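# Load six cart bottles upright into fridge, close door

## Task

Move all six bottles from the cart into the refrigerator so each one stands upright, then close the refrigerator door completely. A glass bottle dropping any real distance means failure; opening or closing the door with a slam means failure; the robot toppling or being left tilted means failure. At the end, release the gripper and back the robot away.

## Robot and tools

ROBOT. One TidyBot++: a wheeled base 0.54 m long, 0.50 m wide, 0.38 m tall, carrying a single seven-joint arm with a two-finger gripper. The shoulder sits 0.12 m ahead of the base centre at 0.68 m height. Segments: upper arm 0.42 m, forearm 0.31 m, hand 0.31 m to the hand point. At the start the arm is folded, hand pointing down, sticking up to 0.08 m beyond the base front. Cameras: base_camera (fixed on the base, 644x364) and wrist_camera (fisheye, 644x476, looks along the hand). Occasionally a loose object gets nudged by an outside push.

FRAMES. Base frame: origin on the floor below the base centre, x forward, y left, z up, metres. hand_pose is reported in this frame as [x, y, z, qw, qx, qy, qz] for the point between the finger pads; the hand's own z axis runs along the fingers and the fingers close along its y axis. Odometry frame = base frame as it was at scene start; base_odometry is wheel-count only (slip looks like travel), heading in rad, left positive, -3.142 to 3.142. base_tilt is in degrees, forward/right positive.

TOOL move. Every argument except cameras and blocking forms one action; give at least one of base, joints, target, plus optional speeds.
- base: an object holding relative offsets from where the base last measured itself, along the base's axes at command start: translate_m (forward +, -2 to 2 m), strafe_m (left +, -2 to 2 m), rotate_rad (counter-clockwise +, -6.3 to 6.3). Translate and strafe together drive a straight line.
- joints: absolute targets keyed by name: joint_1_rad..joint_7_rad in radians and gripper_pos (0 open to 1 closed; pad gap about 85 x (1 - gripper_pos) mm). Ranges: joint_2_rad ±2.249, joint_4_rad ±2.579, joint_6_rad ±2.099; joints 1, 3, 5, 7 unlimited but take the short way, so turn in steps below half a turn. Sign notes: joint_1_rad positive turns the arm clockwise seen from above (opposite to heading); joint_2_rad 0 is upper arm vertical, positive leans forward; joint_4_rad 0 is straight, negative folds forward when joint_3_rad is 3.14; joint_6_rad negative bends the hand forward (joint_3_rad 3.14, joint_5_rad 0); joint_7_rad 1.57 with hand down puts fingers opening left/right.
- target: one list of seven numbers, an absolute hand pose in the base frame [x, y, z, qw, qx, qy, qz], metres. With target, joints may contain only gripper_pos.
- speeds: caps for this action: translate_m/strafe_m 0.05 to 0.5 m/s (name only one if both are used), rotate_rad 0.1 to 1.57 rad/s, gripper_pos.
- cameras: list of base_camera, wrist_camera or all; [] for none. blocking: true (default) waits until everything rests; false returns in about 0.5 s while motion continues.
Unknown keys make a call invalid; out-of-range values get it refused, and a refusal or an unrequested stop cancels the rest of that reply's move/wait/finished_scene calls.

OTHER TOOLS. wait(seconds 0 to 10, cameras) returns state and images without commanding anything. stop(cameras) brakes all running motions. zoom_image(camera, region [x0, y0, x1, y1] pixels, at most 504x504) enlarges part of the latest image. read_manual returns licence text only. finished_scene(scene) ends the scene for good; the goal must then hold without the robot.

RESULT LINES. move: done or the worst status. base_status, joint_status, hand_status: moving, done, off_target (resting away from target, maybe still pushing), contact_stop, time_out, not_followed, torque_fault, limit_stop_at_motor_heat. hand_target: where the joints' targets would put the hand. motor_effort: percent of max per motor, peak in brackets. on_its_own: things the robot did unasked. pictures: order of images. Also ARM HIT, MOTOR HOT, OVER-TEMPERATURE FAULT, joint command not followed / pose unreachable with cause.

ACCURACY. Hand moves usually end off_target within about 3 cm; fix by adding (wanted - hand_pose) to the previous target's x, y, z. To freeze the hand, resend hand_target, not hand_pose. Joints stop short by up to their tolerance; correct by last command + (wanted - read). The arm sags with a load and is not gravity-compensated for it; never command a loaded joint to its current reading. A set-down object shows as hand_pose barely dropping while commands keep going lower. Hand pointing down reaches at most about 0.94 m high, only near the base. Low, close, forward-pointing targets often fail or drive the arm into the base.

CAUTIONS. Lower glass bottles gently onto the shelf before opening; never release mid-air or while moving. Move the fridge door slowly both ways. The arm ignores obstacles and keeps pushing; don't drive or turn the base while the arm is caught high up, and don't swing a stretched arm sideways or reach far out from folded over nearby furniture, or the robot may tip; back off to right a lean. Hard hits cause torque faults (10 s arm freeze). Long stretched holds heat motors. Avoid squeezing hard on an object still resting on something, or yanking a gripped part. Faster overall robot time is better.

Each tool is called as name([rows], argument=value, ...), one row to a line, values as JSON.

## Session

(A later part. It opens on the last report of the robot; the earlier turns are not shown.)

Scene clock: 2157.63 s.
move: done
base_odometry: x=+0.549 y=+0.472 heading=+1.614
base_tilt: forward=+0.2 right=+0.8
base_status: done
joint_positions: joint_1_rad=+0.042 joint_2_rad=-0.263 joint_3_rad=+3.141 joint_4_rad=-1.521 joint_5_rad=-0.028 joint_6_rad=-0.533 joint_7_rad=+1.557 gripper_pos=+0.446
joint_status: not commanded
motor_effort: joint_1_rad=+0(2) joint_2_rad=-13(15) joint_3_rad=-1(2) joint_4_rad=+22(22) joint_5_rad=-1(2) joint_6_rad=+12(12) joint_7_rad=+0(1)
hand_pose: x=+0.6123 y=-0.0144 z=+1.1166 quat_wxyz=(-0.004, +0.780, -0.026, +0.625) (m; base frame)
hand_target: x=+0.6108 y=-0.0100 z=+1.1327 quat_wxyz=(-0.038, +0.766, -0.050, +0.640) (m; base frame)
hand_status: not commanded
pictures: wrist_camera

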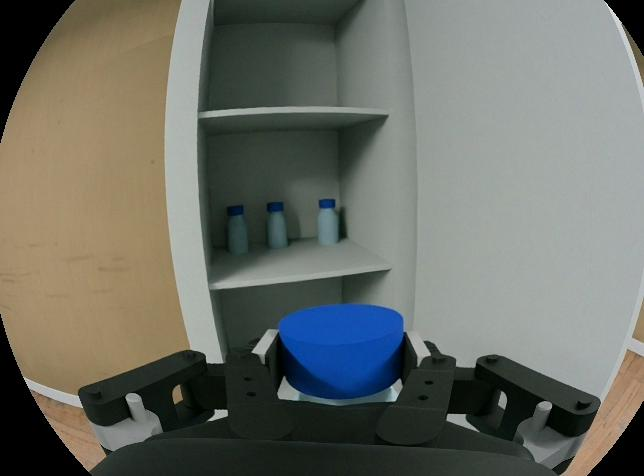

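move(base={"translate_m": 0.327, "strafe_m": -0.01, "rotate_rad": 0.037}, speeds={"translate_m": 0.4}, cameras=["wrist_camera"])

zoom_image(camera="wrist_camera", region=[80, 120, 420, 340])

Scene clock: 2331.03 s.
move: done
base_odometry: x=+0.545 y=+0.799 heading=+1.652
base_tilt: forward=+0.3 right=+0.9
base_status: done
joint_positions: joint_1_rad=+0.042 joint_2_rad=-0.255 joint_3_rad=+3.140 joint_4_rad=-1.521 joint_5_rad=-0.028 joint_6_rad=-0.533 joint_7_rad=+1.557 gripper_pos=+0.446
joint_status: not commanded
motor_effort: joint_1_rad=+0(2) joint_2_rad=-13(17) joint_3_rad=+0(3) joint_4_rad=+21(23) joint_5_rad=+0(2) joint_6_rad=+12(12) joint_7_rad=+0(1)
hand_pose: x=+0.6159 y=-0.0141 z=+1.1125 quat_wxyz=(-0.005, +0.783, -0.026, +0.622) (m; base frame)
hand_target: x=+0.6108 y=-0.0100 z=+1.1327 quat_wxyz=(-0.038, +0.766, -0.050, +0.640) (m; base frame)
hand_status: not commanded
pictures: wrist_camera

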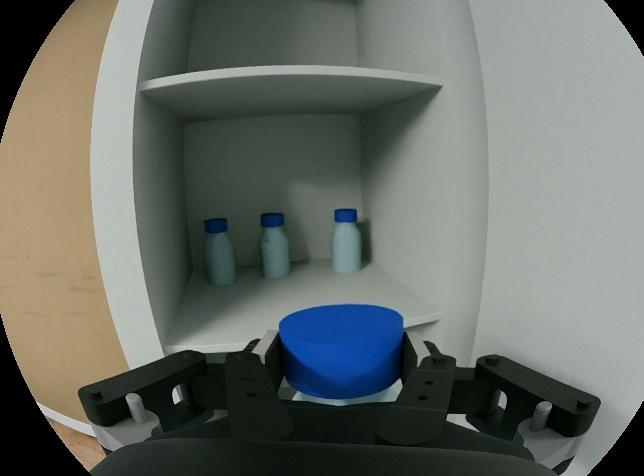

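Scaled by 1.482.

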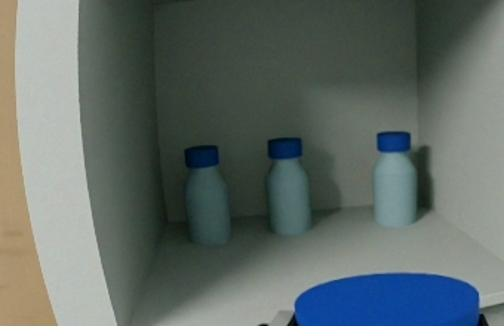

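move(base={"translate_m": 0.252, "strafe_m": -0.03}, joints={"joint_2_rad": 0.148, "joint_4_rad": -1.232, "joint_6_rad": -0.33}, speeds={"translate_m": 0.25}, cameras=["wrist_camera"])

Scene clock: 2431.73 s.
move: done
base_odometry: x=+0.554 y=+1.053 heading=+1.652
base_tilt: forward=+0.2 right=+0.8
base_status: done
joint_positions: joint_1_rad=+0.042 joint_2_rad=+0.152 joint_3_rad=+3.140 joint_4_rad=-1.263 joint_5_rad=-0.028 joint_6_rad=-0.408 joint_7_rad=+1.557 gripper_pos=+0.446
joint_status: all done
motor_effort: joint_1_rad=+0(1) joint_2_rad=-27(32) joint_3_rad=-1(1) joint_4_rad=+22(23) joint_5_rad=+0(1) joint_6_rad=+11(13) joint_7_rad=+0(1)
hand_pose: x=+0.7944 y=-0.0225 z=+1.0687 quat_wxyz=(-0.004, +0.790, -0.028, +0.613) (m; base frame)
hand_target: x=+0.7976 y=-0.0227 z=+1.1148 quat_wxyz=(-0.034, +0.752, -0.055, +0.656) (m; base frame)
hand_status: not commanded
pictures: wrist_camera

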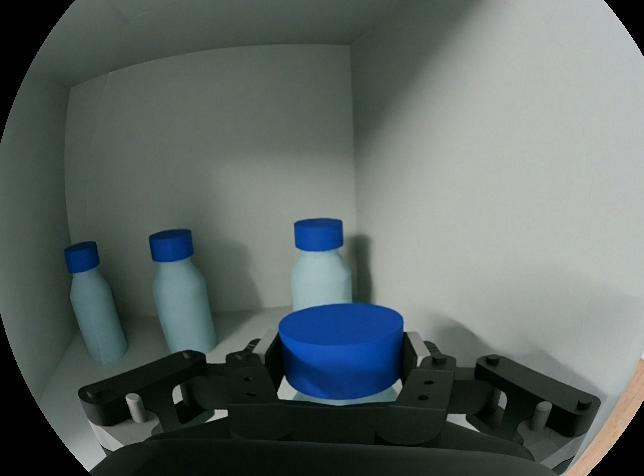

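zoom_image(camera="wrist_camera", region=[50, 190, 400, 400])

Scaled by 1.440.

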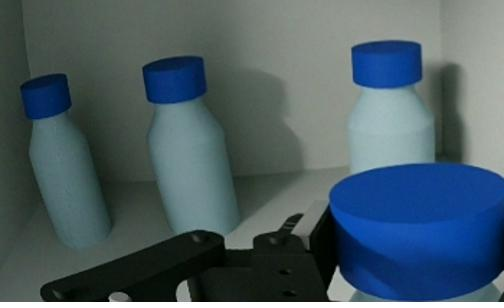

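move(base={"translate_m": 0.077, "strafe_m": -0.018}, speeds={"translate_m": 0.15}, cameras=["wrist_camera"])

Scene clock: 2470.07 s.
move: done
base_odometry: x=+0.566 y=+1.131 heading=+1.652
base_tilt: forward=+0.2 right=+0.8
base_status: done
joint_positions: joint_1_rad=+0.042 joint_2_rad=+0.153 joint_3_rad=+3.140 joint_4_rad=-1.262 joint_5_rad=-0.028 joint_6_rad=-0.407 joint_7_rad=+1.557 gripper_pos=+0.446
joint_status: not commanded
motor_effort: joint_1_rad=+0(1) joint_2_rad=-28(31) joint_3_rad=-1(1) joint_4_rad=+22(23) joint_5_rad=+0(1) joint_6_rad=+12(13) joint_7_rad=+0(1)
hand_pose: x=+0.7949 y=-0.0225 z=+1.0688 quat_wxyz=(-0.004, +0.790, -0.028, +0.613) (m; base frame)
hand_target: x=+0.7976 y=-0.0227 z=+1.1148 quat_wxyz=(-0.034, +0.752, -0.055, +0.656) (m; base frame)
hand_status: not commanded
pictures: wrist_camera

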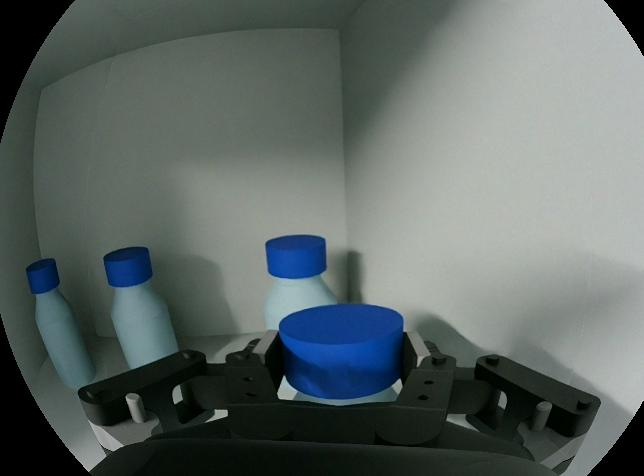

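zoom_image(camera="wrist_camera", region=[255, 285, 435, 415])

Scaled by 2.800.

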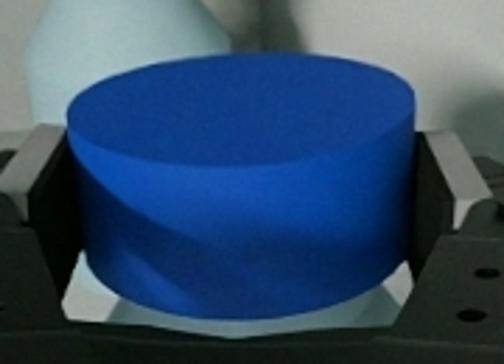

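move(joints={"joint_2_rad": 0.112, "joint_4_rad": -1.42, "joint_6_rad": -0.125}, cameras=["wrist_camera"])

zoom_image(camera="wrist_camera", region=[255, 285, 435, 415])

Scene clock: 2522.90 s.
move: done
base_odometry: x=+0.566 y=+1.131 heading=+1.652
base_tilt: forward=+0.2 right=+0.9
base_status: not commanded
joint_positions: joint_1_rad=+0.042 joint_2_rad=+0.133 joint_3_rad=+3.140 joint_4_rad=-1.397 joint_5_rad=-0.028 joint_6_rad=-0.197 joint_7_rad=+1.557 gripper_pos=+0.446
joint_status: all done
motor_effort: joint_1_rad=+1(2) joint_2_rad=-24(28) joint_3_rad=+1(2) joint_4_rad=+20(22) joint_5_rad=+0(1) joint_6_rad=+10(13) joint_7_rad=+0(1)
hand_pose: x=+0.7960 y=-0.0243 z=+1.0631 quat_wxyz=(-0.002, +0.760, -0.029, +0.650) (m; base frame)
hand_target: x=+0.7898 y=-0.0277 z=+1.0855 quat_wxyz=(-0.030, +0.734, -0.060, +0.675) (m; base frame)
hand_status: not commanded
pictures: wrist_camera

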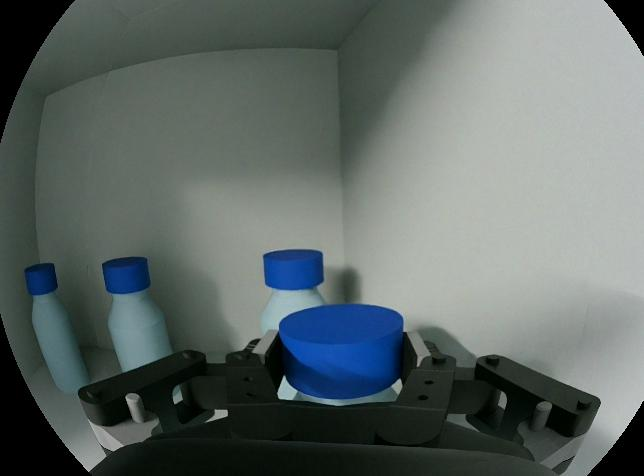

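Scaled by 2.800.

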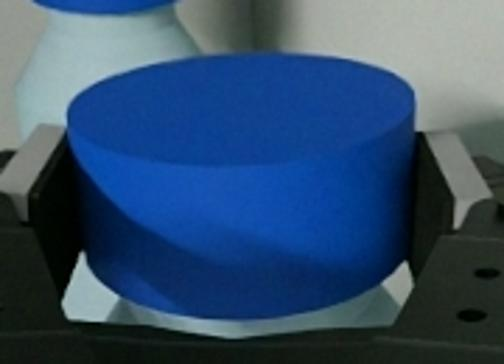

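move(joints={"joint_2_rad": 0.11, "joint_4_rad": -1.447, "joint_6_rad": -0.085}, cameras=["wrist_camera"])

Scene clock: 2537.90 s.
move: done
base_odometry: x=+0.566 y=+1.131 heading=+1.652
base_tilt: forward=+0.2 right=+0.8
base_status: not commanded
joint_positions: joint_1_rad=+0.042 joint_2_rad=+0.129 joint_3_rad=+3.140 joint_4_rad=-1.426 joint_5_rad=-0.028 joint_6_rad=-0.149 joint_7_rad=+1.557 gripper_pos=+0.446
joint_status: all done
motor_effort: joint_1_rad=+1(2) joint_2_rad=-24(25) joint_3_rad=+1(1) joint_4_rad=+20(20) joint_5_rad=+0(0) joint_6_rad=+10(11) joint_7_rad=+0(1)
hand_pose: x=+0.7956 y=-0.0247 z=+1.0623 quat_wxyz=(-0.002, +0.752, -0.029, +0.658) (m; base frame)
hand_target: x=+0.7895 y=-0.0287 z=+1.0824 quat_wxyz=(-0.029, +0.729, -0.061, +0.681) (m; base frame)
hand_status: not commanded
pictures: wrist_camera

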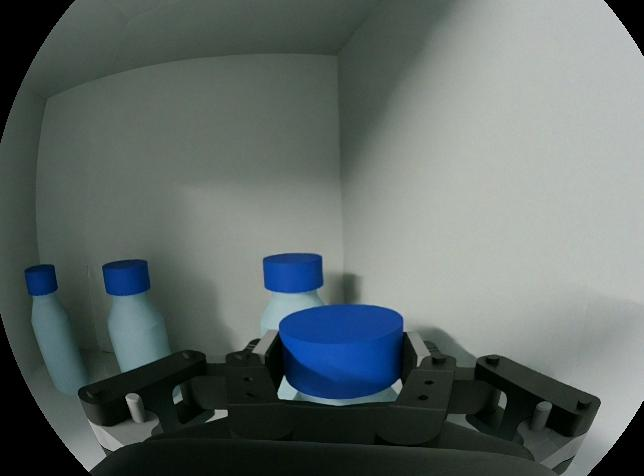

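move(joints={"joint_2_rad": 0.11, "joint_4_rad": -1.462, "joint_6_rad": -0.079}, cameras=[])

Scene clock: 2545.20 s.
move: done
base_odometry: x=+0.566 y=+1.131 heading=+1.652
base_tilt: forward=+0.2 right=+0.9
base_status: not commanded
joint_positions: joint_1_rad=+0.042 joint_2_rad=+0.125 joint_3_rad=+3.140 joint_4_rad=-1.437 joint_5_rad=-0.028 joint_6_rad=-0.138 joint_7_rad=+1.557 gripper_pos=+0.446
joint_status: all done
motor_effort: joint_1_rad=+2(2) joint_2_rad=-23(24) joint_3_rad=+1(2) joint_4_rad=+19(20) joint_5_rad=+0(1) joint_6_rad=+9(10) joint_7_rad=+1(1)
hand_pose: x=+0.7942 y=-0.0247 z=+1.0618 quat_wxyz=(-0.002, +0.751, -0.029, +0.660) (m; base frame)
hand_target: x=+0.7893 y=-0.0289 z=+1.0748 quat_wxyz=(-0.028, +0.732, -0.061, +0.678) (m; base frame)
hand_status: not commanded
pictures: none
No camera images: "cameras" was empty.

move(joints={"gripper_pos": 0.0}, cameras=["wrist_camera"])

Scene clock: 2589.60 s.
move: done
base_odometry: x=+0.566 y=+1.131 heading=+1.652
base_tilt: forward=+0.2 right=+0.8
base_status: not commanded
joint_positions: joint_1_rad=+0.042 joint_2_rad=+0.125 joint_3_rad=+3.140 joint_4_rad=-1.437 joint_5_rad=-0.028 joint_6_rad=-0.137 joint_7_rad=+1.557 gripper_pos=+0.000
joint_status: all done
motor_effort: joint_1_rad=+0(2) joint_2_rad=-23(25) joint_3_rad=+0(2) joint_4_rad=+19(20) joint_5_rad=-1(1) joint_6_rad=+9(10) joint_7_rad=+0(1)
hand_pose: x=+0.7942 y=-0.0250 z=+1.0616 quat_wxyz=(-0.002, +0.751, -0.030, +0.660) (m; base frame)
hand_target: x=+0.7893 y=-0.0289 z=+1.0748 quat_wxyz=(-0.028, +0.732, -0.061, +0.678) (m; base frame)
hand_status: not commanded
pictures: wrist_camera

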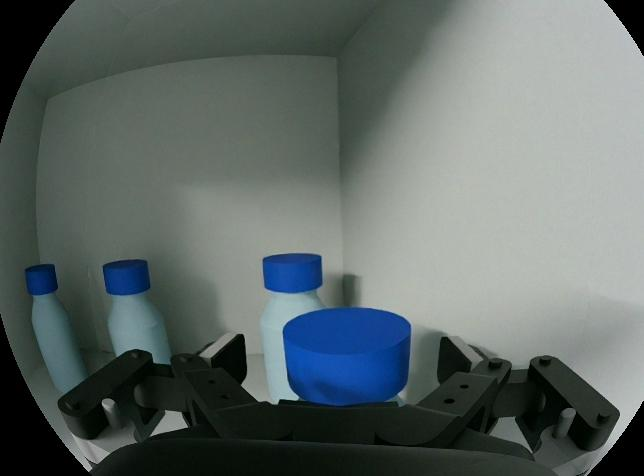

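zoom_image(camera="wrist_camera", region=[0, 230, 360, 420])

move(base={"translate_m": -0.5}, joints={"joint_2_rad": -0.27, "joint_4_rad": -1.71, "joint_6_rad": -0.37}, cameras=["wrist_camera"])

Scaled by 1.400.

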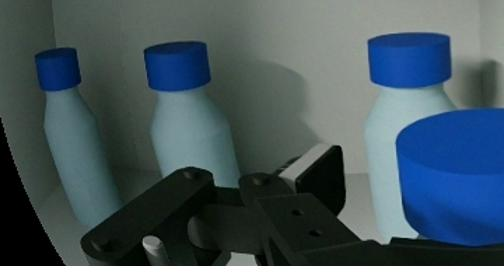

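Scene clock: 2653.00 s.
move: done
base_odometry: x=+0.607 y=+0.633 heading=+1.653
base_tilt: forward=+0.2 right=+1.0
base_status: done
joint_positions: joint_1_rad=+0.042 joint_2_rad=-0.273 joint_3_rad=+3.140 joint_4_rad=-1.683 joint_5_rad=-0.028 joint_6_rad=-0.302 joint_7_rad=+1.557 gripper_pos=+0.000
joint_status: all done
motor_effort: joint_1_rad=+0(1) joint_2_rad=-11(27) joint_3_rad=+0(1) joint_4_rad=+19(20) joint_5_rad=+0(1) joint_6_rad=+9(10) joint_7_rad=+0(1)
hand_pose: x=+0.6236 y=-0.0165 z=+1.0935 quat_wxyz=(-0.003, +0.755, -0.028, +0.655) (m; base frame)
hand_target: x=+0.6208 y=-0.0137 z=+1.0550 quat_wxyz=(-0.035, +0.784, -0.057, +0.617) (m; base frame)
hand_status: not commanded
pictures: wrist_camera

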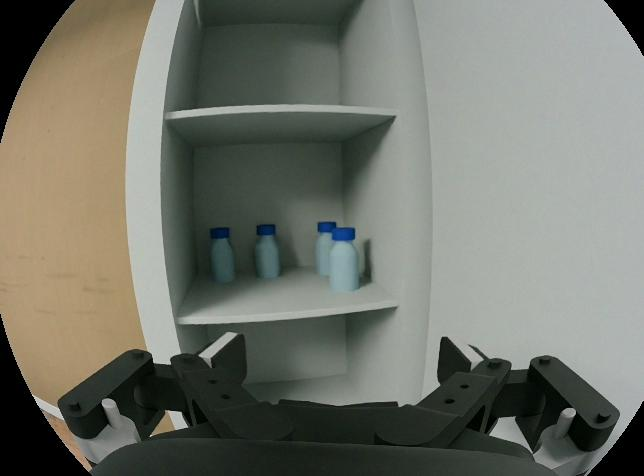

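zoom_image(camera="wrist_camera", region=[170, 210, 410, 330])

Scaled by 2.100.

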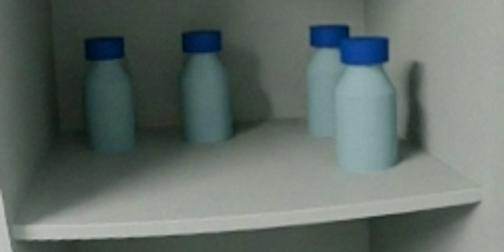

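move(base={"translate_m": -0.4, "rotate_rad": -2.55}, speeds={"rotate_rad": 1.0}, joints={"joint_2_rad": -0.17, "joint_4_rad": -2.142, "joint_6_rad": 0.222}, cameras=["wrist_camera", "base_camera"])

Scene clock: 2916.40 s.
move: done
base_odometry: x=+0.639 y=+0.234 heading=-0.897
base_tilt: forward=+0.2 right=+0.8
base_status: done
joint_positions: joint_1_rad=+0.042 joint_2_rad=-0.192 joint_3_rad=+3.140 joint_4_rad=-2.116 joint_5_rad=-0.028 joint_6_rad=+0.161 joint_7_rad=+1.557 gripper_pos=+0.000
joint_status: all done
motor_effort: joint_1_rad=+0(2) joint_2_rad=-12(16) joint_3_rad=+0(3) joint_4_rad=+18(20) joint_5_rad=-1(1) joint_6_rad=+9(10) joint_7_rad=+0(1)
hand_pose: x=+0.6388 y=-0.0214 z=+0.9266 quat_wxyz=(+0.002, +0.771, -0.033, +0.636) (m; base frame)
hand_target: x=+0.6426 y=-0.0300 z=+0.9181 quat_wxyz=(-0.017, +0.764, -0.072, +0.640) (m; base frame)
hand_status: not commanded
pictures: base_camera, wrist_camera

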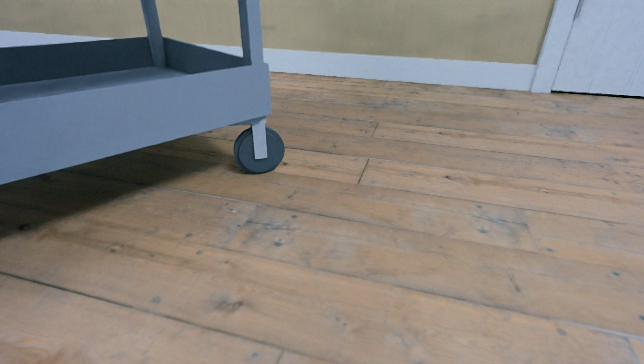

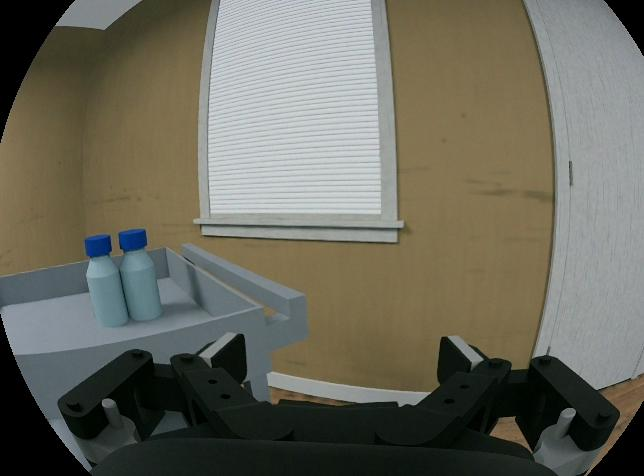

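zoom_image(camera="wrist_camera", region=[0, 215, 320, 375])

Scaled by 1.575.

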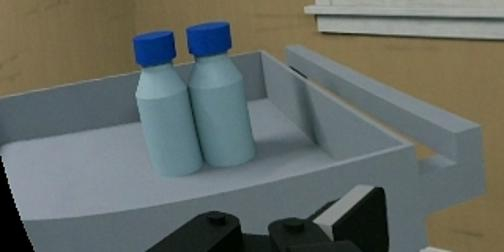

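move(base={"translate_m": -0.025, "strafe_m": 0.615, "rotate_rad": -0.243}, joints={"joint_2_rad": 0.125, "joint_4_rad": -1.835, "joint_6_rad": 0.25}, cameras=["wrist_camera", "base_camera"])

Scene clock: 3006.97 s.
move: done
base_odometry: x=+1.104 y=+0.637 heading=-1.140
base_tilt: forward=+0.1 right=+0.8
base_status: done
joint_positions: joint_1_rad=+0.041 joint_2_rad=+0.102 joint_3_rad=+3.144 joint_4_rad=-1.846 joint_5_rad=-0.028 joint_6_rad=+0.189 joint_7_rad=+1.557 gripper_pos=+0.000
joint_status: all done
motor_effort: joint_1_rad=+0(3) joint_2_rad=-22(23) joint_3_rad=-1(3) joint_4_rad=+18(19) joint_5_rad=+0(1) joint_6_rad=+9(10) joint_7_rad=+0(1)
hand_pose: x=+0.7595 y=-0.0278 z=+0.9263 quat_wxyz=(+0.003, +0.770, -0.034, +0.638) (m; base frame)
hand_target: x=+0.7695 y=-0.0366 z=+0.9366 quat_wxyz=(-0.016, +0.751, -0.071, +0.656) (m; base frame)
hand_status: not commanded
pictures: base_camera, wrist_camera

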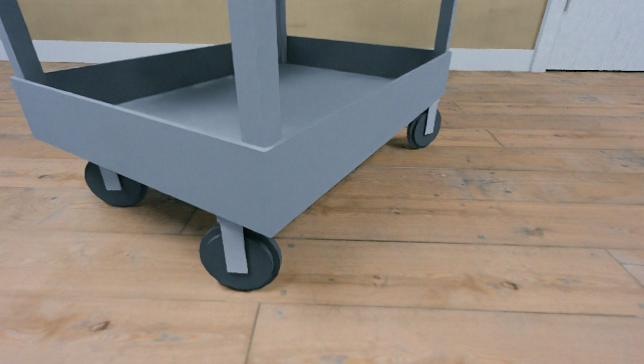

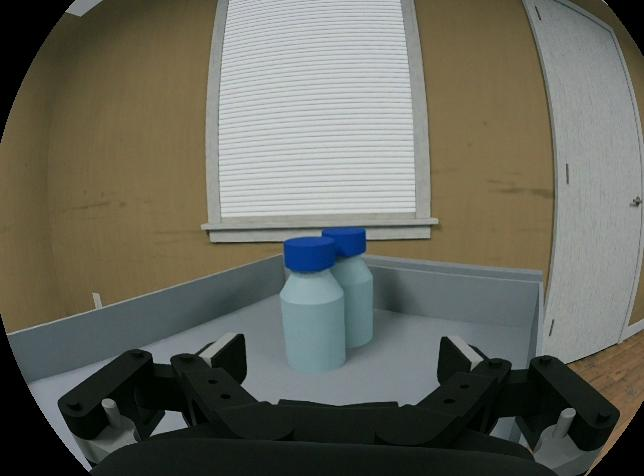

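zoom_image(camera="wrist_camera", region=[264, 215, 424, 385])

Scaled by 2.965.

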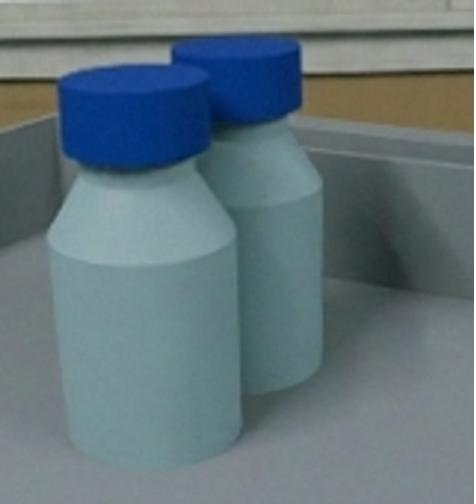

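move(base={"translate_m": 0.14, "strafe_m": 0.038}, speeds={"translate_m": 0.25}, joints={"joint_2_rad": 0.136, "joint_4_rad": -1.835, "joint_6_rad": 0.25}, cameras=["wrist_camera"])

zoom_image(camera="wrist_camera", region=[230, 215, 470, 395])

Scene clock: 3053.10 s.
move: done
base_odometry: x=+1.198 y=+0.526 heading=-1.139
base_tilt: forward=+0.1 right=+0.8
base_status: done
joint_positions: joint_1_rad=+0.041 joint_2_rad=+0.116 joint_3_rad=+3.144 joint_4_rad=-1.843 joint_5_rad=-0.028 joint_6_rad=+0.192 joint_7_rad=+1.557 gripper_pos=+0.000
joint_status: all done
motor_effort: joint_1_rad=+0(2) joint_2_rad=-22(24) joint_3_rad=-1(2) joint_4_rad=+18(19) joint_5_rad=+0(1) joint_6_rad=+9(9) joint_7_rad=+0(1)
hand_pose: x=+0.7632 y=-0.0280 z=+0.9199 quat_wxyz=(+0.003, +0.772, -0.034, +0.634) (m; base frame)
hand_target: x=+0.7723 y=-0.0367 z=+0.9294 quat_wxyz=(-0.016, +0.755, -0.072, +0.652) (m; base frame)
hand_status: not commanded
pictures: wrist_camera

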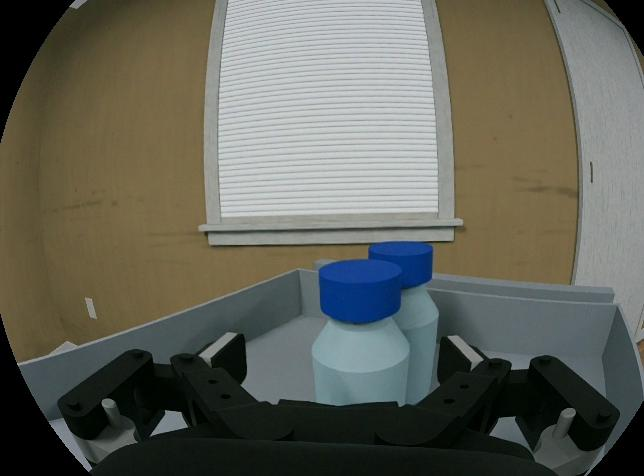

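Scaled by 2.100.

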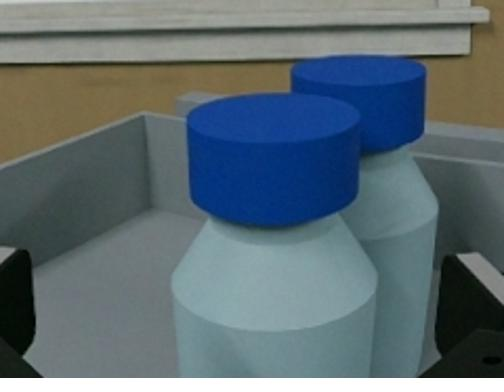

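move(base={"translate_m": 0.03, "strafe_m": -0.0096}, speeds={"translate_m": 0.2}, cameras=["base_camera"])

Scene clock: 3074.10 s.
move: done
base_odometry: x=+1.202 y=+0.495 heading=-1.139
base_tilt: forward=+0.2 right=+0.9
base_status: done
joint_positions: joint_1_rad=+0.041 joint_2_rad=+0.122 joint_3_rad=+3.144 joint_4_rad=-1.841 joint_5_rad=-0.028 joint_6_rad=+0.192 joint_7_rad=+1.557 gripper_pos=+0.000
joint_status: not commanded
motor_effort: joint_1_rad=+0(1) joint_2_rad=-22(24) joint_3_rad=+0(2) joint_4_rad=+18(18) joint_5_rad=+0(1) joint_6_rad=+9(9) joint_7_rad=+0(1)
hand_pose: x=+0.7650 y=-0.0281 z=+0.9175 quat_wxyz=(+0.003, +0.773, -0.034, +0.633) (m; base frame)
hand_target: x=+0.7723 y=-0.0367 z=+0.9294 quat_wxyz=(-0.016, +0.755, -0.072, +0.652) (m; base frame)
hand_status: not commanded
pictures: base_camera

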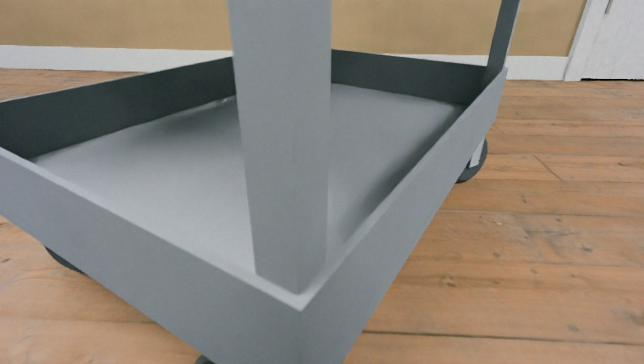

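move(base={"translate_m": 0.047}, speeds={"translate_m": 0.2}, cameras=["wrist_camera"])

zoom_image(camera="wrist_camera", region=[230, 235, 470, 415])

Scene clock: 3081.43 s.
move: done
base_odometry: x=+1.221 y=+0.452 heading=-1.139
base_tilt: forward=+0.1 right=+0.8
base_status: done
joint_positions: joint_1_rad=+0.041 joint_2_rad=+0.126 joint_3_rad=+3.144 joint_4_rad=-1.840 joint_5_rad=-0.028 joint_6_rad=+0.193 joint_7_rad=+1.557 gripper_pos=+0.000
joint_status: not commanded
motor_effort: joint_1_rad=+0(2) joint_2_rad=-22(25) joint_3_rad=-1(2) joint_4_rad=+18(18) joint_5_rad=+0(1) joint_6_rad=+8(10) joint_7_rad=+0(1)
hand_pose: x=+0.7663 y=-0.0281 z=+0.9157 quat_wxyz=(+0.003, +0.774, -0.034, +0.632) (m; base frame)
hand_target: x=+0.7723 y=-0.0367 z=+0.9294 quat_wxyz=(-0.016, +0.755, -0.072, +0.652) (m; base frame)
hand_status: not commanded
pictures: wrist_camera

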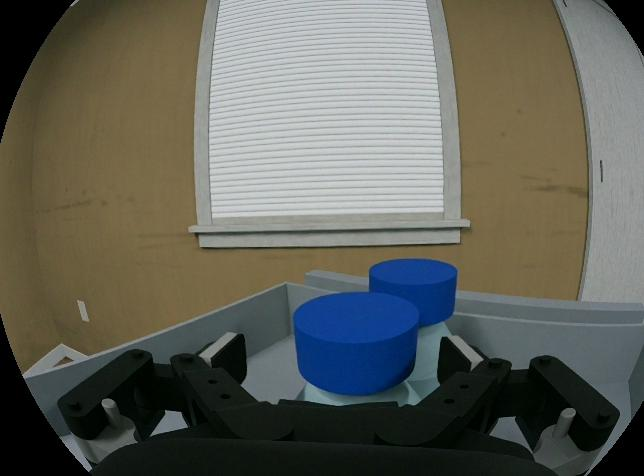

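Scaled by 2.100.

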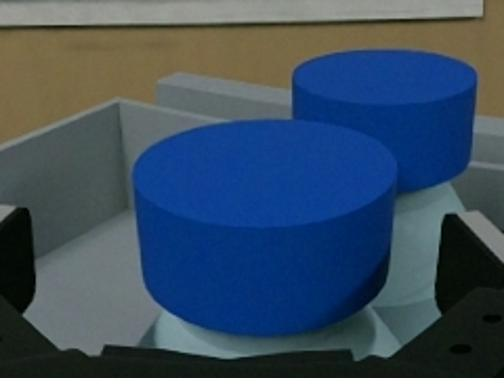

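move(base={"strafe_m": -0.004}, joints={"gripper_pos": 0.65}, cameras=["wrist_camera"])

Scene clock: 3107.93 s.
move: off_target
base_odometry: x=+1.218 y=+0.450 heading=-1.139
base_tilt: forward=+0.2 right=+0.9
base_status: done
joint_positions: joint_1_rad=+0.042 joint_2_rad=+0.126 joint_3_rad=+3.144 joint_4_rad=-1.840 joint_5_rad=-0.028 joint_6_rad=+0.195 joint_7_rad=+1.557 gripper_pos=+0.454
joint_status: gripper_pos off_target (ended at +0.454, target +0.650)
motor_effort: joint_1_rad=+0(3) joint_2_rad=-22(23) joint_3_rad=-1(3) joint_4_rad=+19(19) joint_5_rad=+0(1) joint_6_rad=+10(10) joint_7_rad=+0(1)
hand_pose: x=+0.7664 y=-0.0287 z=+0.9163 quat_wxyz=(+0.003, +0.774, -0.034, +0.633) (m; base frame)
hand_target: x=+0.7723 y=-0.0367 z=+0.9294 quat_wxyz=(-0.016, +0.755, -0.072, +0.652) (m; base frame)
hand_status: not commanded
pictures: wrist_camera

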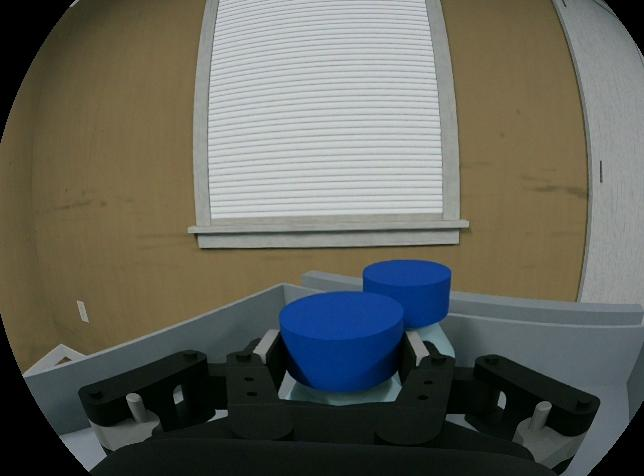

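move(base={"translate_m": -0.1}, speeds={"translate_m": 0.2}, joints={"joint_2_rad": 0.03, "joint_4_rad": -1.45, "joint_6_rad": -0.325}, cameras=[])

move(base={"translate_m": -0.12}, joints={"joint_2_rad": -0.27, "joint_4_rad": -1.515, "joint_6_rad": -0.506}, cameras=["wrist_camera"])

Scene clock: 3200.27 s.
move: done
base_odometry: x=+1.176 y=+0.541 heading=-1.139
base_tilt: forward=+0.2 right=+0.8
base_status: done
joint_positions: joint_1_rad=+0.042 joint_2_rad=+0.060 joint_3_rad=+3.144 joint_4_rad=-1.477 joint_5_rad=-0.028 joint_6_rad=-0.271 joint_7_rad=+1.557 gripper_pos=+0.454
joint_status: all done
motor_effort: joint_1_rad=+0(1) joint_2_rad=-25(30) joint_3_rad=+0(2) joint_4_rad=+23(24) joint_5_rad=+0(1) joint_6_rad=+12(14) joint_7_rad=+0(1)
hand_pose: x=+0.7606 y=-0.0245 z=+1.0396 quat_wxyz=(-0.002, +0.785, -0.031, +0.619) (m; base frame)
hand_target: x=+0.7472 y=-0.0206 z=+1.0590 quat_wxyz=(-0.033, +0.782, -0.058, +0.619) (m; base frame)
hand_status: not commanded
pictures: none
No camera images: "cameras" was empty.

Scene clock: 3202.00 s.
move: done
base_odometry: x=+1.125 y=+0.650 heading=-1.139
base_tilt: forward=+0.1 right=+0.9
base_status: done
joint_positions: joint_1_rad=+0.042 joint_2_rad=-0.262 joint_3_rad=+3.144 joint_4_rad=-1.513 joint_5_rad=-0.028 joint_6_rad=-0.456 joint_7_rad=+1.557 gripper_pos=+0.454
joint_status: all done
motor_effort: joint_1_rad=+0(1) joint_2_rad=-13(30) joint_3_rad=+0(1) joint_4_rad=+22(25) joint_5_rad=-1(1) joint_6_rad=+13(13) joint_7_rad=+0(1)
hand_pose: x=+0.6168 y=-0.0170 z=+1.1445 quat_wxyz=(-0.003, +0.753, -0.027, +0.657) (m; base frame)
hand_target: x=+0.6108 y=-0.0100 z=+1.1327 quat_wxyz=(-0.038, +0.766, -0.050, +0.640) (m; base frame)
hand_status: not commanded
pictures: wrist_camera

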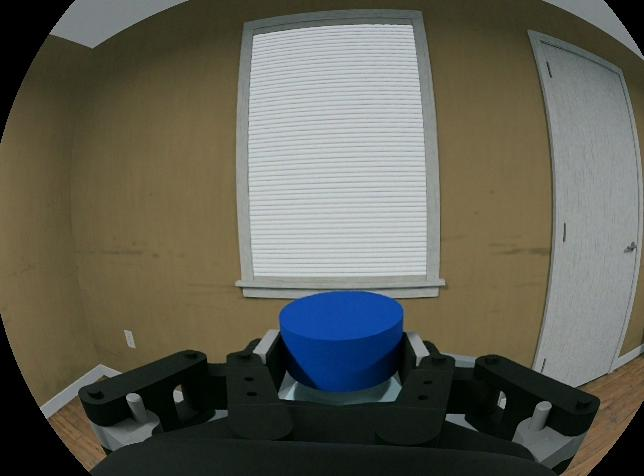

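move(base={"translate_m": -0.247, "strafe_m": -0.379, "rotate_rad": -3.299}, speeds={"rotate_rad": 1.0}, cameras=["wrist_camera"])

zoom_image(camera="wrist_camera", region=[160, 190, 480, 370])

Scene clock: 3221.10 s.
move: done
base_odometry: x=+0.678 y=+0.716 heading=+1.846
base_tilt: forward=+0.1 right=+0.9
base_status: done
joint_positions: joint_1_rad=+0.042 joint_2_rad=-0.262 joint_3_rad=+3.142 joint_4_rad=-1.513 joint_5_rad=-0.028 joint_6_rad=-0.457 joint_7_rad=+1.557 gripper_pos=+0.454
joint_status: not commanded
motor_effort: joint_1_rad=+0(3) joint_2_rad=-13(16) joint_3_rad=+0(5) joint_4_rad=+22(23) joint_5_rad=-1(2) joint_6_rad=+12(13) joint_7_rad=+0(1)
hand_pose: x=+0.6168 y=-0.0161 z=+1.1442 quat_wxyz=(-0.003, +0.754, -0.027, +0.657) (m; base frame)
hand_target: x=+0.6108 y=-0.0100 z=+1.1327 quat_wxyz=(-0.038, +0.766, -0.050, +0.640) (m; base frame)
hand_status: not commanded
pictures: wrist_camera

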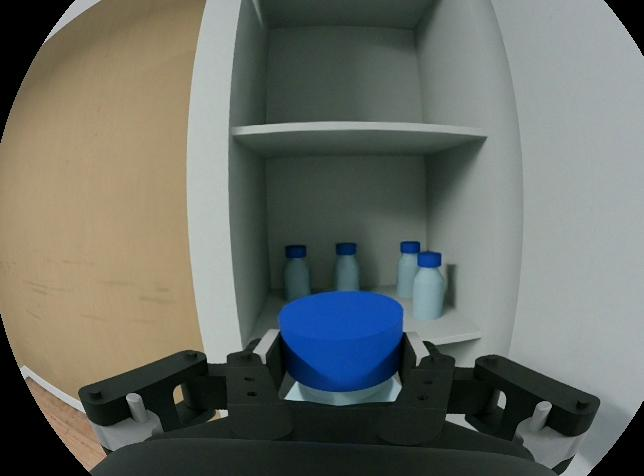

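Scaled by 1.575.

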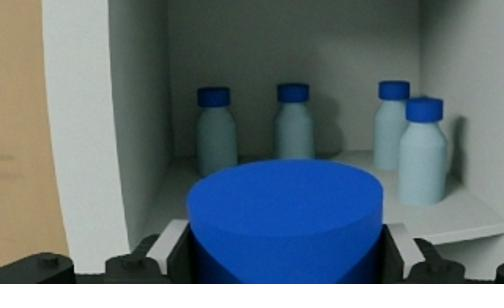

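move(base={"translate_m": 0.3, "strafe_m": -0.041}, speeds={"translate_m": 0.25}, joints={"joint_2_rad": 0.14, "joint_4_rad": -1.25, "joint_6_rad": -0.36}, cameras=["wrist_camera"])

zoom_image(camera="wrist_camera", region=[200, 190, 520, 370])

Scene clock: 3315.97 s.
move: done
base_odometry: x=+0.636 y=+1.016 heading=+1.845
base_tilt: forward=+0.2 right=+0.8
base_status: done
joint_positions: joint_1_rad=+0.042 joint_2_rad=+0.147 joint_3_rad=+3.142 joint_4_rad=-1.286 joint_5_rad=-0.028 joint_6_rad=-0.446 joint_7_rad=+1.557 gripper_pos=+0.454
joint_status: all done
motor_effort: joint_1_rad=+0(1) joint_2_rad=-25(31) joint_3_rad=-1(1) joint_4_rad=+23(24) joint_5_rad=-1(1) joint_6_rad=+14(15) joint_7_rad=+0(1)
hand_pose: x=+0.7883 y=-0.0234 z=+1.0464 quat_wxyz=(-0.004, +0.807, -0.029, +0.590) (m; base frame)
hand_target: x=+0.7930 y=-0.0218 z=+1.0999 quat_wxyz=(-0.034, +0.765, -0.055, +0.641) (m; base frame)
hand_status: not commanded
pictures: wrist_camera

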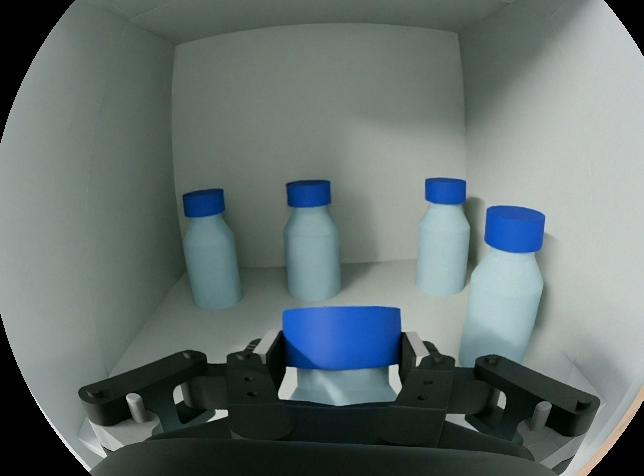

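Scaled by 1.575.

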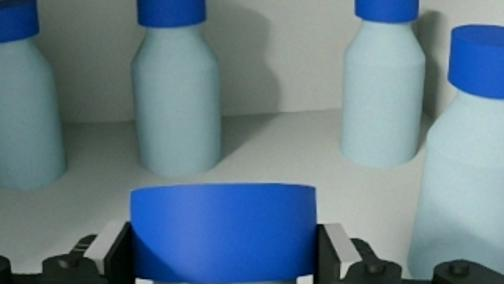

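move(base={"translate_m": -0.15}, speeds={"translate_m": 0.15}, cameras=["wrist_camera"])

zoom_image(camera="wrist_camera", region=[220, 270, 460, 450])

Scene clock: 3371.43 s.
move: done
base_odometry: x=+0.677 y=+0.871 heading=+1.845
base_tilt: forward=+0.2 right=+0.9
base_status: done
joint_positions: joint_1_rad=+0.042 joint_2_rad=+0.148 joint_3_rad=+3.142 joint_4_rad=-1.282 joint_5_rad=-0.028 joint_6_rad=-0.435 joint_7_rad=+1.557 gripper_pos=+0.454
joint_status: not commanded
motor_effort: joint_1_rad=+0(1) joint_2_rad=-28(30) joint_3_rad=-1(2) joint_4_rad=+22(23) joint_5_rad=+0(1) joint_6_rad=+11(14) joint_7_rad=+0(1)
hand_pose: x=+0.7900 y=-0.0236 z=+1.0519 quat_wxyz=(-0.004, +0.802, -0.029, +0.596) (m; base frame)
hand_target: x=+0.7930 y=-0.0218 z=+1.0999 quat_wxyz=(-0.034, +0.765, -0.055, +0.641) (m; base frame)
hand_status: not commanded
pictures: wrist_camera

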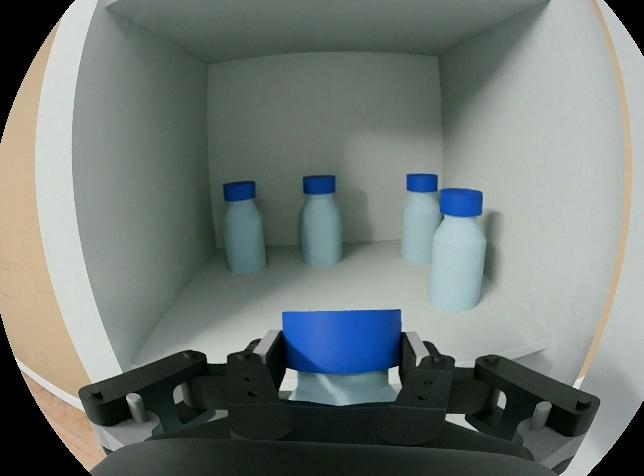

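Scaled by 2.100.

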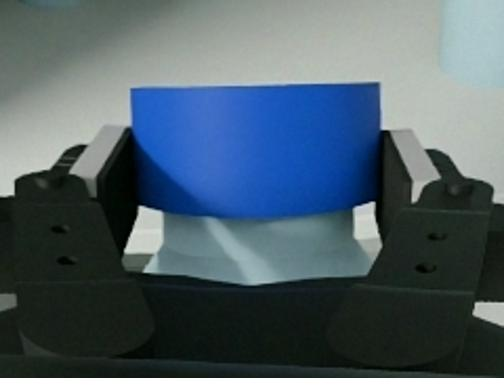

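move(joints={"joint_6_rad": 0.0}, cameras=[])

move(joints={"joint_2_rad": 0.134, "joint_4_rad": -1.69, "joint_6_rad": 0.53}, cameras=["wrist_camera"])

zoom_image(camera="wrist_camera", region=[220, 230, 460, 410])

Scene clock: 3434.40 s.
move: done
base_odometry: x=+0.677 y=+0.871 heading=+1.845
base_tilt: forward=+0.1 right=+0.9
base_status: not commanded
joint_positions: joint_1_rad=+0.042 joint_2_rad=+0.148 joint_3_rad=+3.142 joint_4_rad=-1.263 joint_5_rad=-0.028 joint_6_rad=-0.082 joint_7_rad=+1.557 gripper_pos=+0.454
joint_status: all done
motor_effort: joint_1_rad=+0(0) joint_2_rad=-28(31) joint_3_rad=-1(1) joint_4_rad=+23(25) joint_5_rad=-1(1) joint_6_rad=+13(14) joint_7_rad=+0(1)
hand_pose: x=+0.8012 y=-0.0270 z=+1.1723 quat_wxyz=(+0.000, +0.678, -0.028, +0.734) (m; base frame)
hand_target: x=+0.7925 y=-0.0310 z=+1.2110 quat_wxyz=(-0.030, +0.638, -0.056, +0.767) (m; base frame)
hand_status: not commanded
pictures: none
No camera images: "cameras" was empty.

Scene clock: 3436.33 s.
move: done
base_odometry: x=+0.677 y=+0.871 heading=+1.845
base_tilt: forward=+0.2 right=+0.8
base_status: not commanded
joint_positions: joint_1_rad=+0.042 joint_2_rad=+0.148 joint_3_rad=+3.142 joint_4_rad=-1.684 joint_5_rad=-0.028 joint_6_rad=+0.442 joint_7_rad=+1.557 gripper_pos=+0.454
joint_status: all done
motor_effort: joint_1_rad=+0(0) joint_2_rad=-28(30) joint_3_rad=-1(2) joint_4_rad=+22(24) joint_5_rad=-1(1) joint_6_rad=+12(13) joint_7_rad=+0(1)
hand_pose: x=+0.7902 y=-0.0310 z=+1.0728 quat_wxyz=(+0.005, +0.640, -0.031, +0.768) (m; base frame)
hand_target: x=+0.7776 y=-0.0437 z=+1.1046 quat_wxyz=(-0.013, +0.600, -0.066, +0.797) (m; base frame)
hand_status: not commanded
pictures: wrist_camera

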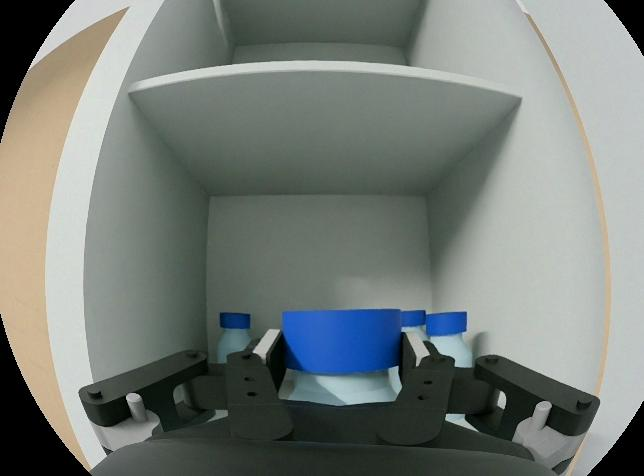

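Scaled by 2.100.

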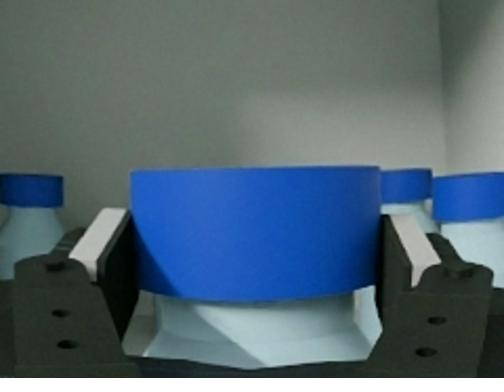

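move(joints={"joint_2_rad": 0.134, "joint_4_rad": -1.635, "joint_6_rad": 0.54}, cameras=[])

Scene clock: 3450.43 s.
move: done
base_odometry: x=+0.677 y=+0.871 heading=+1.845
base_tilt: forward=+0.1 right=+0.9
base_status: not commanded
joint_positions: joint_1_rad=+0.042 joint_2_rad=+0.148 joint_3_rad=+3.142 joint_4_rad=-1.659 joint_5_rad=-0.028 joint_6_rad=+0.457 joint_7_rad=+1.557 gripper_pos=+0.454
joint_status: all done
motor_effort: joint_1_rad=+0(0) joint_2_rad=-27(29) joint_3_rad=-1(2) joint_4_rad=+22(24) joint_5_rad=+0(1) joint_6_rad=+11(14) joint_7_rad=+0(1)
hand_pose: x=+0.7897 y=-0.0311 z=+1.0927 quat_wxyz=(+0.005, +0.624, -0.030, +0.781) (m; base frame)
hand_target: x=+0.7753 y=-0.0438 z=+1.1407 quat_wxyz=(-0.014, +0.574, -0.064, +0.816) (m; base frame)
hand_status: not commanded
pictures: none
No camera images: "cameras" was empty.

move(base={"translate_m": 0.24, "strafe_m": 0.007}, speeds={"translate_m": 0.2}, cameras=["wrist_camera"])

zoom_image(camera="wrist_camera", region=[120, 270, 560, 450])

Scene clock: 3469.73 s.
move: done
base_odometry: x=+0.605 y=+1.100 heading=+1.845
base_tilt: forward=+0.2 right=+0.9
base_status: done
joint_positions: joint_1_rad=+0.042 joint_2_rad=+0.148 joint_3_rad=+3.142 joint_4_rad=-1.659 joint_5_rad=-0.028 joint_6_rad=+0.459 joint_7_rad=+1.557 gripper_pos=+0.454
joint_status: not commanded
motor_effort: joint_1_rad=+0(1) joint_2_rad=-27(31) joint_3_rad=+0(2) joint_4_rad=+22(23) joint_5_rad=+0(1) joint_6_rad=+12(13) joint_7_rad=-1(1)
hand_pose: x=+0.7897 y=-0.0311 z=+1.0931 quat_wxyz=(+0.005, +0.623, -0.030, +0.781) (m; base frame)
hand_target: x=+0.7753 y=-0.0438 z=+1.1407 quat_wxyz=(-0.014, +0.574, -0.064, +0.816) (m; base frame)
hand_status: not commanded
pictures: wrist_camera

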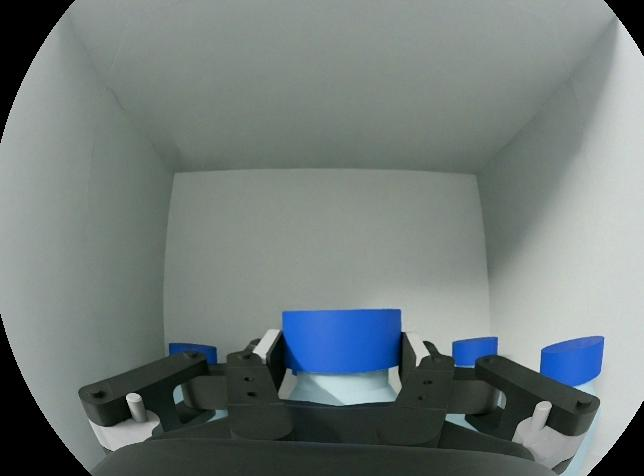

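Scaled by 1.145.

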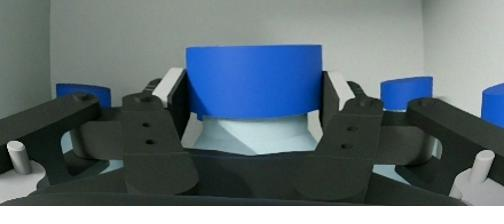

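move(base={"translate_m": 0.028, "strafe_m": -0.007}, speeds={"translate_m": 0.1}, joints={"joint_2_rad": 0.134, "joint_4_rad": -1.715, "joint_6_rad": 0.59}, cameras=[])

move(joints={"joint_2_rad": 0.134, "joint_4_rad": -1.755, "joint_6_rad": 0.63}, cameras=[])

Scene clock: 3498.10 s.
move: done
base_odometry: x=+0.604 y=+1.129 heading=+1.846
base_tilt: forward=+0.2 right=+0.9
base_status: done
joint_positions: joint_1_rad=+0.042 joint_2_rad=+0.150 joint_3_rad=+3.142 joint_4_rad=-1.715 joint_5_rad=-0.028 joint_6_rad=+0.506 joint_7_rad=+1.557 gripper_pos=+0.454
joint_status: all done
motor_effort: joint_1_rad=+0(2) joint_2_rad=-27(31) joint_3_rad=+0(2) joint_4_rad=+22(24) joint_5_rad=+0(1) joint_6_rad=+12(13) joint_7_rad=+0(1)
hand_pose: x=+0.7864 y=-0.0313 z=+1.0719 quat_wxyz=(+0.006, +0.628, -0.031, +0.778) (m; base frame)
hand_target: x=+0.7722 y=-0.0448 z=+1.1074 quat_wxyz=(-0.011, +0.586, -0.066, +0.808) (m; base frame)
hand_status: not commanded
pictures: none
No camera images: "cameras" was empty.

Scene clock: 3498.80 s.
move: done
base_odometry: x=+0.604 y=+1.129 heading=+1.846
base_tilt: forward=+0.3 right=+0.9
base_status: not commanded
joint_positions: joint_1_rad=+0.042 joint_2_rad=+0.150 joint_3_rad=+3.142 joint_4_rad=-1.753 joint_5_rad=-0.028 joint_6_rad=+0.548 joint_7_rad=+1.557 gripper_pos=+0.454
joint_status: all done
motor_effort: joint_1_rad=+0(0) joint_2_rad=-27(28) joint_3_rad=-1(2) joint_4_rad=+21(23) joint_5_rad=+0(1) joint_6_rad=+12(13) joint_7_rad=+0(1)
hand_pose: x=+0.7824 y=-0.0314 z=+1.0617 quat_wxyz=(+0.007, +0.626, -0.031, +0.779) (m; base frame)
hand_target: x=+0.7685 y=-0.0455 z=+1.0954 quat_wxyz=(-0.010, +0.586, -0.066, +0.808) (m; base frame)
hand_status: not commanded
pictures: none
No camera images: "cameras" was empty.

move(joints={"joint_2_rad": 0.134, "joint_4_rad": -1.77, "joint_6_rad": 0.645}, cameras=[])

move(joints={"joint_2_rad": 0.134, "joint_4_rad": -1.785, "joint_6_rad": 0.66}, cameras=["wrist_camera"])

zoom_image(camera="wrist_camera", region=[220, 270, 460, 450])

Scene clock: 3505.10 s.
move: done
base_odometry: x=+0.604 y=+1.129 heading=+1.846
base_tilt: forward=+0.2 right=+0.9
base_status: not commanded
joint_positions: joint_1_rad=+0.042 joint_2_rad=+0.150 joint_3_rad=+3.142 joint_4_rad=-1.766 joint_5_rad=-0.028 joint_6_rad=+0.563 joint_7_rad=+1.557 gripper_pos=+0.454
joint_status: all done
motor_effort: joint_1_rad=+0(0) joint_2_rad=-27(28) joint_3_rad=-1(1) joint_4_rad=+22(22) joint_5_rad=+0(1) joint_6_rad=+12(13) joint_7_rad=+0(1)
hand_pose: x=+0.7809 y=-0.0315 z=+1.0585 quat_wxyz=(+0.007, +0.625, -0.031, +0.780) (m; base frame)
hand_target: x=+0.7669 y=-0.0458 z=+1.0909 quat_wxyz=(-0.009, +0.586, -0.067, +0.808) (m; base frame)
hand_status: not commanded
pictures: none
No camera images: "cameras" was empty.

Scene clock: 3505.63 s.
move: done
base_odometry: x=+0.604 y=+1.129 heading=+1.846
base_tilt: forward=+0.2 right=+0.9
base_status: not commanded
joint_positions: joint_1_rad=+0.042 joint_2_rad=+0.150 joint_3_rad=+3.142 joint_4_rad=-1.780 joint_5_rad=-0.028 joint_6_rad=+0.579 joint_7_rad=+1.557 gripper_pos=+0.454
joint_status: all done
motor_effort: joint_1_rad=+0(0) joint_2_rad=-27(28) joint_3_rad=-1(1) joint_4_rad=+21(22) joint_5_rad=-1(1) joint_6_rad=+12(13) joint_7_rad=-1(1)
hand_pose: x=+0.7793 y=-0.0315 z=+1.0550 quat_wxyz=(+0.007, +0.625, -0.031, +0.780) (m; base frame)
hand_target: x=+0.7653 y=-0.0460 z=+1.0864 quat_wxyz=(-0.009, +0.586, -0.067, +0.808) (m; base frame)
hand_status: not commanded
pictures: wrist_camera

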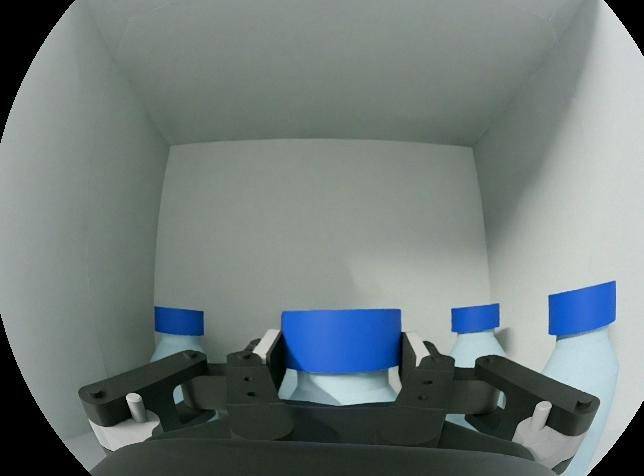

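Scaled by 2.100.

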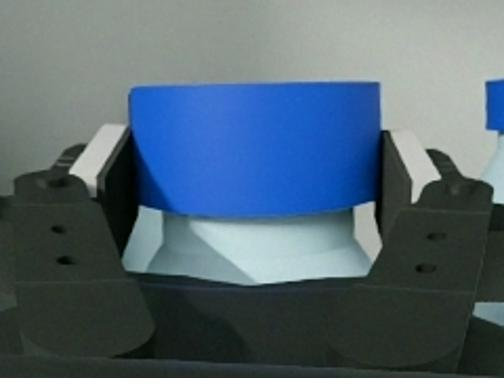

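move(joints={"joint_2_rad": 0.134, "joint_4_rad": -1.80, "joint_6_rad": 0.675}, cameras=[])

Scene clock: 3519.13 s.
move: done
base_odometry: x=+0.604 y=+1.129 heading=+1.846
base_tilt: forward=+0.3 right=+0.9
base_status: not commanded
joint_positions: joint_1_rad=+0.042 joint_2_rad=+0.150 joint_3_rad=+3.142 joint_4_rad=-1.791 joint_5_rad=-0.028 joint_6_rad=+0.598 joint_7_rad=+1.557 gripper_pos=+0.454
joint_status: all done
motor_effort: joint_1_rad=+0(1) joint_2_rad=-27(27) joint_3_rad=+0(1) joint_4_rad=+21(21) joint_5_rad=+0(1) joint_6_rad=+12(12) joint_7_rad=+0(0)
hand_pose: x=+0.7775 y=-0.0316 z=+1.0544 quat_wxyz=(+0.007, +0.621, -0.031, +0.783) (m; base frame)
hand_target: x=+0.7637 y=-0.0462 z=+1.0820 quat_wxyz=(-0.008, +0.586, -0.067, +0.808) (m; base frame)
hand_status: not commanded
pictures: none
No camera images: "cameras" was empty.


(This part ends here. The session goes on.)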